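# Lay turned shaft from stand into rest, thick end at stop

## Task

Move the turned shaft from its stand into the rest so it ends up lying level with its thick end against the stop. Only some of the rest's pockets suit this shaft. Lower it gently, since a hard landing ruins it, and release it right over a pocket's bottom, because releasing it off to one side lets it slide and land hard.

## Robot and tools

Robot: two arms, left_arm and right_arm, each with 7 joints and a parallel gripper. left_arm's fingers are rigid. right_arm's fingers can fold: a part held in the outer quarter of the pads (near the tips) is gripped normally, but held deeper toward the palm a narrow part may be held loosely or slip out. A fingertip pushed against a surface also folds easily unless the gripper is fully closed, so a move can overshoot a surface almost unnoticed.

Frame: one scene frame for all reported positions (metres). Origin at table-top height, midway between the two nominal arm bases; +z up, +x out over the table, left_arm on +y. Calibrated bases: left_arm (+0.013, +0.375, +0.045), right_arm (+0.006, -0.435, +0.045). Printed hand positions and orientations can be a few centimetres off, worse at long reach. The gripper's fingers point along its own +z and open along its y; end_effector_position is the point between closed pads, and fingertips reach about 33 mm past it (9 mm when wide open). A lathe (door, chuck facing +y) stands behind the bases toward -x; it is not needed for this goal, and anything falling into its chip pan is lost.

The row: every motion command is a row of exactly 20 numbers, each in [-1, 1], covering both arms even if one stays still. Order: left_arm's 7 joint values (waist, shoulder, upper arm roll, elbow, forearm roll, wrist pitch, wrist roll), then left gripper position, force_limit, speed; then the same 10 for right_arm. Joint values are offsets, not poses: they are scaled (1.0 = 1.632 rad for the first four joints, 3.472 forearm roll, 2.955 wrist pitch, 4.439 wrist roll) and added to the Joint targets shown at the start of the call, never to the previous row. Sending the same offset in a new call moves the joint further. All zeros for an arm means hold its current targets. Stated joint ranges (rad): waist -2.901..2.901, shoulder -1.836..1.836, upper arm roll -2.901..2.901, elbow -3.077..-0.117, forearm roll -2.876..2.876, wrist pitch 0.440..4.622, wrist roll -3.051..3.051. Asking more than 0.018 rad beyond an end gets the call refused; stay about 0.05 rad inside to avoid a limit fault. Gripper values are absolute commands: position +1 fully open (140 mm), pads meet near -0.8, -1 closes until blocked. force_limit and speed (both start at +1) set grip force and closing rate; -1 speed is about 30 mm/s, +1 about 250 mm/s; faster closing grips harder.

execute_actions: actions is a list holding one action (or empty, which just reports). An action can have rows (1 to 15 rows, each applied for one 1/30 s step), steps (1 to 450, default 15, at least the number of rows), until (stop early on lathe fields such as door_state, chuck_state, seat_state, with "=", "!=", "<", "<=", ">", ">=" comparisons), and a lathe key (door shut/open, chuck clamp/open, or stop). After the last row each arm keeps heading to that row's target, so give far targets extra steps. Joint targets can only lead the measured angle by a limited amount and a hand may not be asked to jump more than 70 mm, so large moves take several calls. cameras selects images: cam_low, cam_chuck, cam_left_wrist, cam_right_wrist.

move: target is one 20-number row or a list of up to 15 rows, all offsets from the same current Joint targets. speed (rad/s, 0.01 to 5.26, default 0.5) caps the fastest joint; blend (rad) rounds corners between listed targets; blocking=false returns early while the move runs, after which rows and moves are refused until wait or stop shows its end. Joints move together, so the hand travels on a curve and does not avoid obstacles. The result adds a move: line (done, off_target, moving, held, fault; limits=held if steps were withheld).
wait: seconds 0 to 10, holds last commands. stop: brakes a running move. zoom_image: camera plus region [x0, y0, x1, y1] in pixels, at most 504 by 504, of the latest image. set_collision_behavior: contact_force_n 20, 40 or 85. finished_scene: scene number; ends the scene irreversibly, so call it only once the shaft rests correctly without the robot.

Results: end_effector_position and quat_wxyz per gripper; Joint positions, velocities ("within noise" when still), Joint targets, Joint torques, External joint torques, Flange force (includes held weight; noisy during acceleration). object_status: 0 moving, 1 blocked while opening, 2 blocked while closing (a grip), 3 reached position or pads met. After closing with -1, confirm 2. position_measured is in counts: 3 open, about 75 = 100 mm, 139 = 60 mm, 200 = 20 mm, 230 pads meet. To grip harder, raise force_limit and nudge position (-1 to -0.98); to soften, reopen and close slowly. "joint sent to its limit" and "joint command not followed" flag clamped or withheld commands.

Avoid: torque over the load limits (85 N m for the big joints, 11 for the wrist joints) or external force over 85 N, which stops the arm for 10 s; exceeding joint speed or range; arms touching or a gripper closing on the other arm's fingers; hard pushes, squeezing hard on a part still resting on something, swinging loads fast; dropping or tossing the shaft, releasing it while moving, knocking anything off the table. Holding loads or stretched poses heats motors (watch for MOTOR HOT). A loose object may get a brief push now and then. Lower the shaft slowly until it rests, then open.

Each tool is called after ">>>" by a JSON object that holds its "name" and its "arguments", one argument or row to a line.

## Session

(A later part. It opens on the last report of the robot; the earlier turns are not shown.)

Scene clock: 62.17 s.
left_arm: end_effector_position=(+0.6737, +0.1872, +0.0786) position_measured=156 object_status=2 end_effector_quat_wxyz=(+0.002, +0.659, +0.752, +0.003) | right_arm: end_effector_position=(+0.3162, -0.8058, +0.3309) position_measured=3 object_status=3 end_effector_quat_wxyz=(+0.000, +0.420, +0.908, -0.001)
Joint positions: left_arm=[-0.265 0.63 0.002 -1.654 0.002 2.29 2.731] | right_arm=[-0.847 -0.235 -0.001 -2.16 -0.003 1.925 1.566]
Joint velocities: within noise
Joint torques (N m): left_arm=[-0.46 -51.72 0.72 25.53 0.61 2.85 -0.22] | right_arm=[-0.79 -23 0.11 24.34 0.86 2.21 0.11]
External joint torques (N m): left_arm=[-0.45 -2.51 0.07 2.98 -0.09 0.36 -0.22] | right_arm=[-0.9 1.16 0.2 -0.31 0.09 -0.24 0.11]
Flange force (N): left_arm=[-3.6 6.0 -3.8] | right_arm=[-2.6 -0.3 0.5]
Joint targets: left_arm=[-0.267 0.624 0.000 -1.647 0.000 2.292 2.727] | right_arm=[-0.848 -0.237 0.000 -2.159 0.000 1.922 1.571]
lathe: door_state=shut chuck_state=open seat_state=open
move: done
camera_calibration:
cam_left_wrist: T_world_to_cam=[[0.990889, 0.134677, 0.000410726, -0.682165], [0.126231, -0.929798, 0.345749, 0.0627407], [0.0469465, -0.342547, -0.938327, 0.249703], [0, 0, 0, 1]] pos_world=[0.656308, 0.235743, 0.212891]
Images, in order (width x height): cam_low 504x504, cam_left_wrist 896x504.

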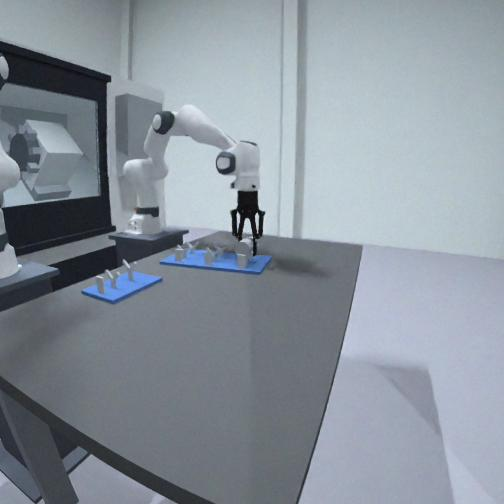

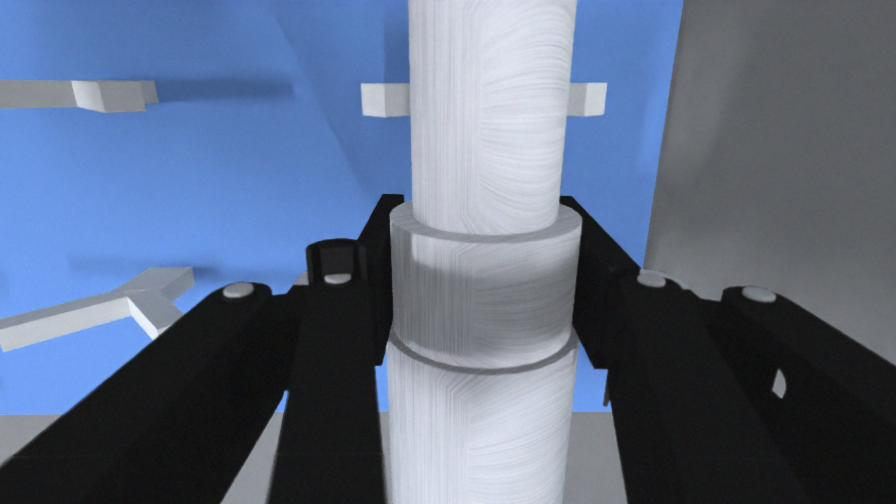

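>>> {"name": "move", "arguments": {
  "target": [-0.00164,0.0013,0,0.0024,0,-0.0006,-0.0006,-1,1,-1,0,0,0,0,0,0,0,1,1,1],
  "speed": 0.01,
  "cameras": []
}}

>>> {"name": "move", "arguments": {
  "target": [-0.00164,0.0013,0,0.0024,0,-0.0006,-0.0006,-1,1,-1,0,0,0,0,0,0,0,1,1,1],
  "speed": 0.01,
  "cameras": ["cam_left_wrist","cam_low"]
}}

>>> {"name": "zoom_image", "arguments": {
  "camera": "cam_low",
  "region": [220, 230, 260, 270]
}}

Scene clock: 63.17 s.
left_arm: end_effector_position=(+0.6738, +0.1862, +0.0786) position_measured=156 object_status=2 end_effector_quat_wxyz=(+0.002, +0.659, +0.752, +0.002) | right_arm: end_effector_position=(+0.3162, -0.8058, +0.3309) position_measured=3 object_status=3 end_effector_quat_wxyz=(+0.000, +0.420, +0.908, -0.001)
Joint positions: left_arm=[-0.266 0.632 0.002 -1.65 0.002 2.287 2.728] | right_arm=[-0.847 -0.235 -0.001 -2.16 -0.003 1.925 1.566]
Joint velocities: within noise
Joint torques (N m): left_arm=[-1.31 -51.39 0.13 26 0.41 3.02 -0.06] | right_arm=[-0.79 -22.97 0.1 24.36 0.85 2.18 0.15]
External joint torques (N m): left_arm=[-1.39 -1.69 -0.57 3.16 -0.3 0.49 -0.06] | right_arm=[-0.78 1.21 0.31 -0.32 0.09 -0.27 0.15]
Flange force (N): left_arm=[-5.8 8.4 -2.3] | right_arm=[-2.7 0.0 0.5]
Joint targets: left_arm=[-0.269 0.626 0.000 -1.643 0.000 2.290 2.724] | right_arm=[-0.848 -0.237 0.000 -2.159 0.000 1.922 1.571]
lathe: door_state=shut chuck_state=open seat_state=open
move: done
No camera images: "cameras" was empty.

Scene clock: 63.87 s.
left_arm: end_effector_position=(+0.6737, +0.1862, +0.0787) position_measured=156 object_status=2 end_effector_quat_wxyz=(+0.001, +0.658, +0.753, +0.002) | right_arm: end_effector_position=(+0.3162, -0.8058, +0.3309) position_measured=3 object_status=3 end_effector_quat_wxyz=(+0.000, +0.420, +0.908, -0.001)
Joint positions: left_arm=[-0.267 0.633 0.002 -1.647 0.002 2.283 2.726] | right_arm=[-0.847 -0.235 -0.001 -2.16 -0.003 1.925 1.566]
Joint velocities: within noise
Joint torques (N m): left_arm=[-2.73 -51.1 -0.82 25.74 0.08 3.31 -0.12] | right_arm=[-0.73 -23.03 0.13 24.34 0.84 2.21 0.18]
External joint torques (N m): left_arm=[-2.74 -1.47 -1.48 2.99 -0.63 0.8 -0.12] | right_arm=[-0.81 0.94 0.24 -0.23 0.08 -0.24 0.18]
Flange force (N): left_arm=[-7.2 6.8 -1.4] | right_arm=[-2.2 0.0 0.3]
Joint targets: left_arm=[-0.272 0.628 0.000 -1.639 0.000 2.288 2.721] | right_arm=[-0.848 -0.237 0.000 -2.159 0.000 1.922 1.571]
lathe: door_state=shut chuck_state=open seat_state=open
move: done
camera_calibration:
cam_left_wrist: T_world_to_cam=[[0.990423, 0.138039, -0.00269361, -0.682034], [0.130516, -0.929721, 0.344361, 0.0589571], [0.0450311, -0.341415, -0.938833, 0.250661], [0, 0, 0, 1]] pos_world=[0.65652, 0.234541, 0.21319]
Images, in order (width x height): cam_low 504x504, cam_left_wrist 896x504.

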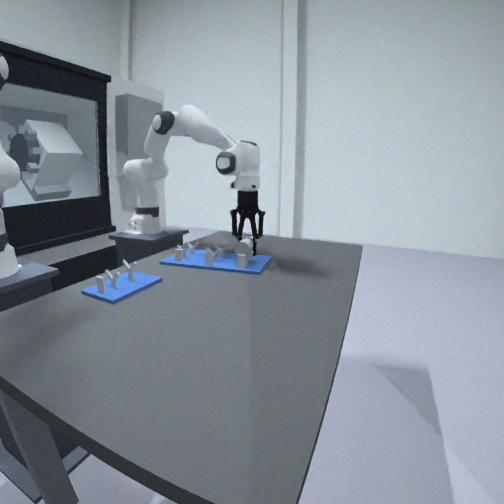

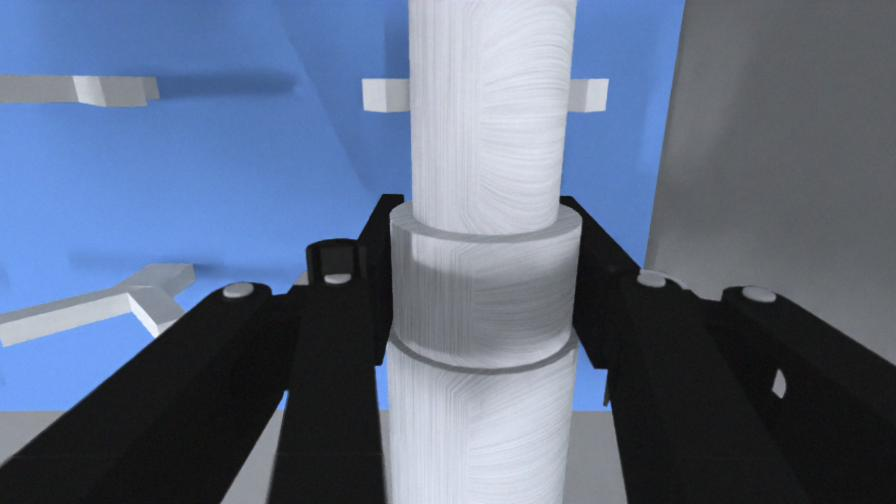

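Scaled by 12.600.

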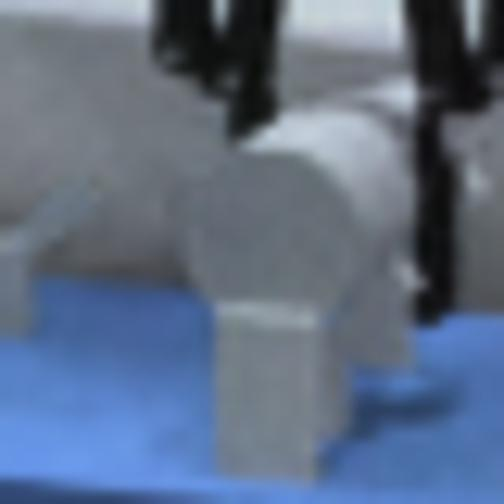

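>>> {"name": "move", "arguments": {
  "target": [0.0016,0.0015,0,-0.0028,0,0.0024,0.0006,-1,1,-1,0,0,0,0,0,0,0,1,1,1],
  "speed": 0.01,
  "cameras": []
}}

>>> {"name": "move", "arguments": {
  "target": [0,0.0014,0,-0.0002,0,0.0009,0,-1,1,-1,0,0,0,0,0,0,0,1,1,1],
  "speed": 0.01,
  "cameras": ["cam_left_wrist","cam_low"]
}}

>>> {"name": "zoom_image", "arguments": {
  "camera": "cam_low",
  "region": [220, 230, 260, 270]
}}

Scene clock: 65.03 s.
left_arm: end_effector_position=(+0.6739, +0.1861, +0.0775) position_measured=156 object_status=2 end_effector_quat_wxyz=(+0.001, +0.658, +0.753, +0.002) | right_arm: end_effector_position=(+0.3162, -0.8058, +0.3309) position_measured=3 object_status=3 end_effector_quat_wxyz=(+0.000, +0.420, +0.908, -0.001)
Joint positions: left_arm=[-0.267 0.635 0.002 -1.647 0.002 2.286 2.725] | right_arm=[-0.847 -0.235 -0.001 -2.16 -0.003 1.925 1.566]
Joint velocities: within noise
Joint torques (N m): left_arm=[-1.02 -50.28 -0.1 24.6 0.31 3.83 -0.02] | right_arm=[-0.8 -23.02 0.06 24.37 0.86 2.18 0.19]
External joint torques (N m): left_arm=[-0.96 -0.66 -0.73 1.89 -0.4 1.33 -0.02] | right_arm=[-0.78 1.02 0.28 -0.18 0.1 -0.25 0.19]
Flange force (N): left_arm=[-3.1 3.8 1.0] | right_arm=[-2.6 0.1 0.2]
Joint targets: left_arm=[-0.269 0.631 0.000 -1.643 0.000 2.296 2.724] | right_arm=[-0.848 -0.237 0.000 -2.159 0.000 1.922 1.571]
lathe: door_state=shut chuck_state=open seat_state=open
move: done
No camera images: "cameras" was empty.

Scene clock: 65.73 s.
left_arm: end_effector_position=(+0.6739, +0.1861, +0.0775) position_measured=156 object_status=2 end_effector_quat_wxyz=(+0.001, +0.658, +0.753, +0.002) | right_arm: end_effector_position=(+0.3162, -0.8058, +0.3309) position_measured=3 object_status=3 end_effector_quat_wxyz=(+0.000, +0.420, +0.908, -0.001)
Joint positions: left_arm=[-0.267 0.635 0.002 -1.647 0.002 2.286 2.725] | right_arm=[-0.847 -0.235 -0.001 -2.16 -0.003 1.925 1.566]
Joint velocities: within noise
Joint torques (N m): left_arm=[-0.97 -48.82 0.06 24.39 0.31 4.19 -0.05] | right_arm=[-0.8 -23 0.09 24.34 0.87 2.21 0.15]
External joint torques (N m): left_arm=[-1.03 0.79 -0.65 1.7 -0.4 1.7 -0.05] | right_arm=[-0.85 1.13 0.24 -0.28 0.11 -0.24 0.15]
Flange force (N): left_arm=[-4.2 6.0 4.0] | right_arm=[-2.6 -0.1 0.5]
Joint targets: left_arm=[-0.269 0.633 0.000 -1.644 0.000 2.298 2.724] | right_arm=[-0.848 -0.237 0.000 -2.159 0.000 1.922 1.571]
lathe: door_state=shut chuck_state=open seat_state=open
move: off_target (left_arm); left_arm: the wrist pitch is farthest, 0.013 rad from its target
camera_calibration:
cam_left_wrist: T_world_to_cam=[[0.990318, 0.138807, -0.00181902, -0.68242], [0.13093, -0.929601, 0.344528, 0.0589285], [0.046132, -0.34143, -0.938774, 0.248764], [0, 0, 0, 1]] pos_world=[0.656621, 0.23444, 0.211989]
Images, in order (width x height): cam_low 504x504, cam_left_wrist 896x504.

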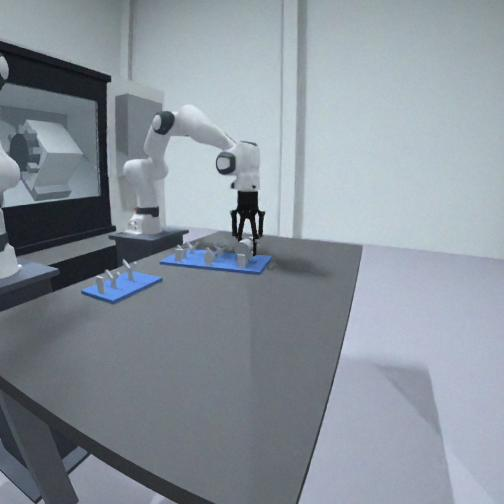

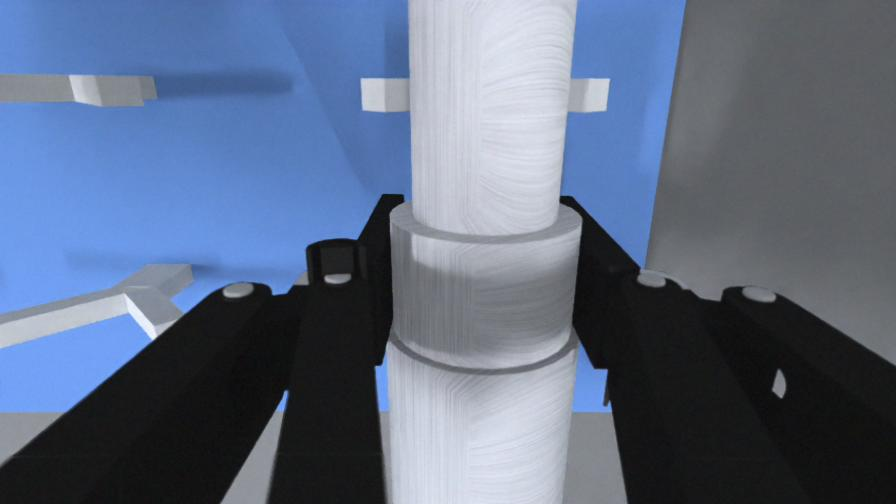

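Scaled by 12.600.

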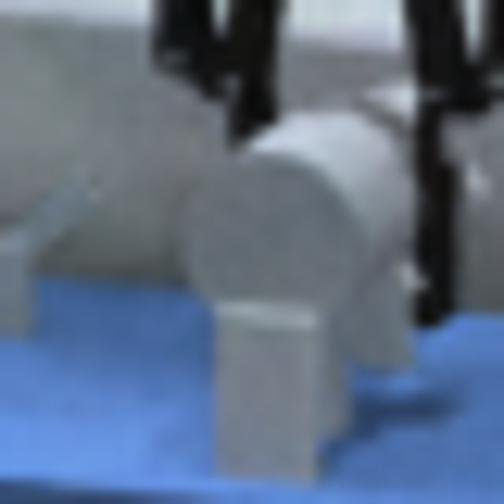

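>>> {"name": "move", "arguments": {
  "target": [0.0004,0.0010,0,-0.0003,0,0.0006,0,-1,1,-1,0,0,0,0,0,0,0,1,1,1],
  "speed": 0.01,
  "cameras": []
}}

>>> {"name": "execute_actions", "arguments": {
  "actions": [
    {"rows":[[0,0,0,0,0,0,0,0.1,1,-1,0,0,0,0,0,0,0,1,1,1]],"steps":60}
  ],
  "cameras": ["cam_left_wrist","cam_low"]
}}

>>> {"name": "zoom_image", "arguments": {
  "camera": "cam_low",
  "region": [220, 230, 260, 270]
}}

Scene clock: 66.57 s.
left_arm: end_effector_position=(+0.6739, +0.1861, +0.0775) position_measured=156 object_status=2 end_effector_quat_wxyz=(+0.001, +0.658, +0.753, +0.002) | right_arm: end_effector_position=(+0.3162, -0.8058, +0.3309) position_measured=3 object_status=3 end_effector_quat_wxyz=(+0.000, +0.420, +0.908, -0.001)
Joint positions: left_arm=[-0.267 0.635 0.002 -1.647 0.002 2.286 2.725] | right_arm=[-0.847 -0.235 -0.001 -2.16 -0.003 1.925 1.566]
Joint velocities: within noise
Joint torques (N m): left_arm=[-0.58 -47.67 0.11 24.09 0.33 4.47 -0.05] | right_arm=[-0.82 -23 0.07 24.28 0.86 2.19 0.15]
External joint torques (N m): left_arm=[-0.57 1.87 -0.55 1.41 -0.38 1.97 -0.05] | right_arm=[-0.87 0.91 0.22 -0.24 0.1 -0.25 0.15]
Flange force (N): left_arm=[-4.1 7.3 6.2] | right_arm=[-2.0 -0.1 0.3]
Joint targets: left_arm=[-0.269 0.634 0.000 -1.644 0.000 2.300 2.724] | right_arm=[-0.848 -0.237 0.000 -2.159 0.000 1.922 1.571]
lathe: door_state=shut chuck_state=open seat_state=open
move: off_target (left_arm); left_arm: the wrist pitch is farthest, 0.014 rad from its target
No camera images: "cameras" was empty.

Scene clock: 68.77 s.
left_arm: end_effector_position=(+0.6783, +0.1845, +0.0792) position_measured=117 object_status=3 end_effector_quat_wxyz=(+0.007, +0.658, +0.753, +0.005) | right_arm: end_effector_position=(+0.3162, -0.8058, +0.3309) position_measured=3 object_status=3 end_effector_quat_wxyz=(+0.000, +0.420, +0.908, -0.001)
Joint positions: left_arm=[-0.267 0.635 0.002 -1.645 0.002 2.298 2.725] | right_arm=[-0.847 -0.235 -0.001 -2.16 -0.003 1.925 1.566]
Joint velocities: within noise
Joint torques (N m): left_arm=[-0.55 -47.49 0.68 22.35 0.68 2.68 -0.03] | right_arm=[-0.79 -23 0.06 24.33 0.87 2.2 0.18]
External joint torques (N m): left_arm=[-0.55 2.18 0.02 -0.43 -0.03 0.14 -0.03] | right_arm=[-0.77 1.05 0.29 -0.25 0.11 -0.25 0.18]
Flange force (N): left_arm=[-2.2 3.2 3.8] | right_arm=[-2.4 0.1 0.4]
Joint targets: left_arm=[-0.269 0.634 0.000 -1.644 0.000 2.300 2.724] | right_arm=[-0.848 -0.237 0.000 -2.159 0.000 1.922 1.571]
lathe: door_state=shut chuck_state=open seat_state=open
camera_calibration:
cam_left_wrist: T_world_to_cam=[[0.990325, 0.138365, 0.010583, -0.687386], [0.125954, -0.928259, 0.349958, 0.0590587], [0.0582456, -0.345239, -0.936706, 0.241898], [0, 0, 0, 1]] pos_world=[0.659207, 0.233445, 0.213194]
Images, in order (width x height): cam_low 504x504, cam_left_wrist 896x504.

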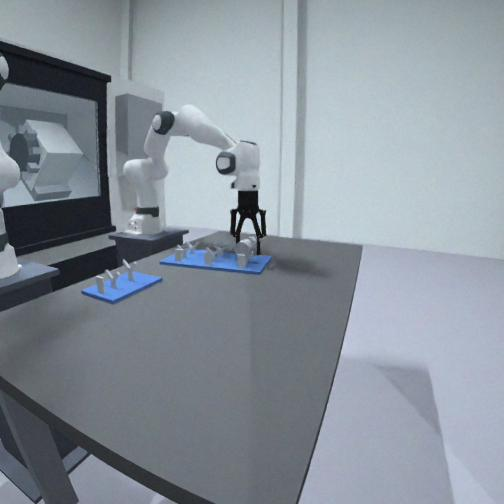

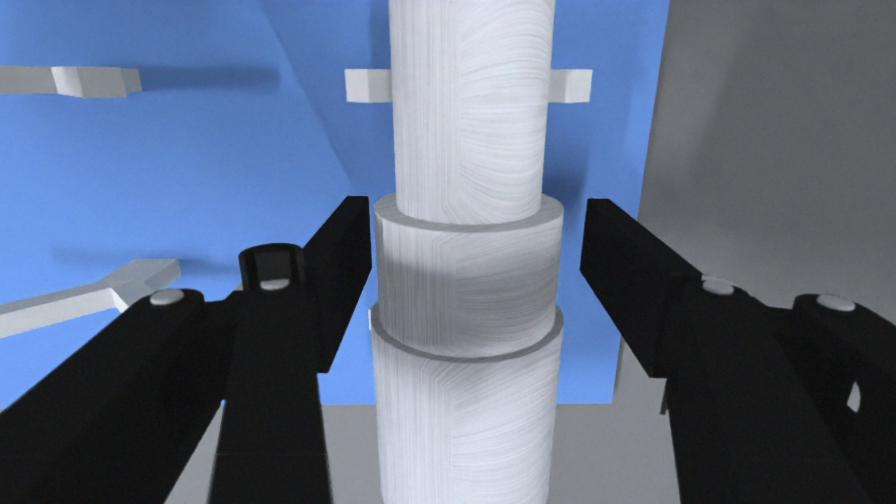

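Scaled by 12.600.

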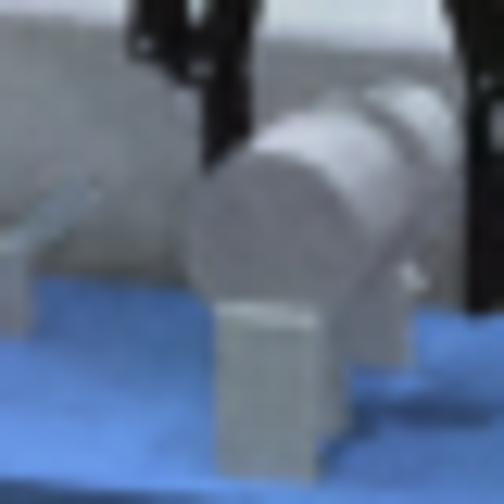

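>>> {"name": "move", "arguments": {
  "target": [0,-0.0566,0,0.0167,0,-0.0404,0,0.11,1,-1,0,0,0,0,0,0,0,1,1,1],
  "speed": 0.08,
  "cameras": ["cam_left_wrist","cam_low"]
}}

>>> {"name": "zoom_image", "arguments": {
  "camera": "cam_low",
  "region": [210, 220, 270, 280]
}}

Scene clock: 85.13 s.
left_arm: end_effector_position=(+0.6797, +0.1840, +0.1444) position_measured=115 object_status=3 end_effector_quat_wxyz=(+0.009, +0.658, +0.753, +0.006) | right_arm: end_effector_position=(+0.3162, -0.8058, +0.3309) position_measured=3 object_status=3 end_effector_quat_wxyz=(+0.000, +0.420, +0.908, -0.001)
Joint positions: left_arm=[-0.267 0.544 0.002 -1.618 0.002 2.183 2.725] | right_arm=[-0.847 -0.235 -0.001 -2.16 -0.003 1.925 1.566]
Joint velocities: left_arm=[-0.001 0 0.001 0 0 -0.004 0.001] | right_arm=[within noise]
Joint torques (N m): left_arm=[-0.52 -46.32 0.62 23.1 0.74 2.18 -0.07] | right_arm=[-0.76 -22.99 0.07 24.32 0.86 2.19 0.17]
External joint torques (N m): left_arm=[-0.5 1.86 0.06 -0.54 -0.03 -0.35 -0.07] | right_arm=[-0.76 1.13 0.28 -0.3 0.1 -0.26 0.17]
Flange force (N): left_arm=[-2.1 3.1 2.1] | right_arm=[-2.5 0.0 0.5]
Joint targets: left_arm=[-0.269 0.542 0.000 -1.617 0.000 2.181 2.724] | right_arm=[-0.848 -0.237 0.000 -2.159 0.000 1.922 1.571]
lathe: door_state=shut chuck_state=open seat_state=open
move: done
camera_calibration:
cam_left_wrist: T_world_to_cam=[[0.990244, 0.138558, 0.0147837, -0.689969], [0.124568, -0.927785, 0.351707, 0.0361226], [0.0624481, -0.346434, -0.935993, 0.300002], [0, 0, 0, 1]] pos_world=[0.660003, 0.233046, 0.278295]
Images, in order (width x height): cam_low 504x504, cam_left_wrist 896x504.

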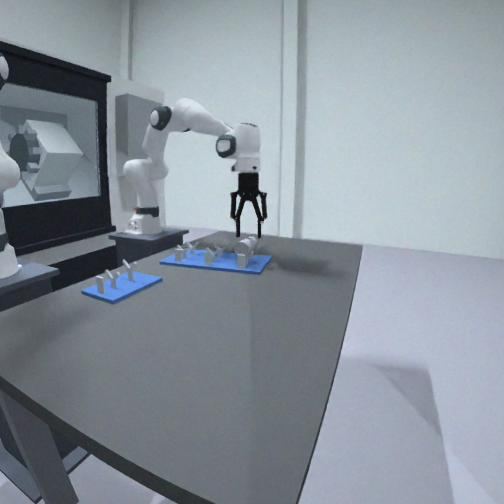

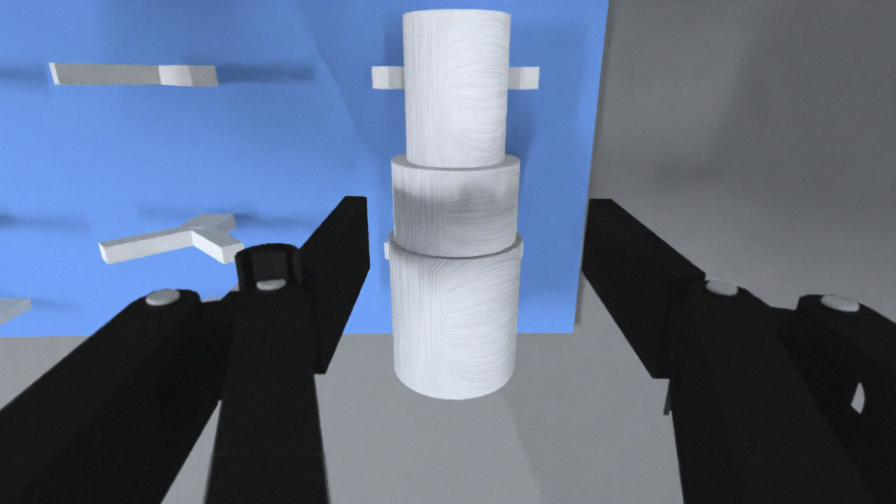

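Scaled by 8.400.

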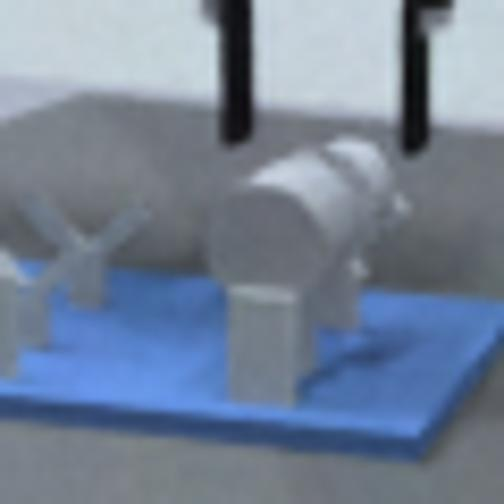

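>>> {"name": "finished_scene", "arguments": {
  "scene": 1
}}

The scene is finished: the task was done.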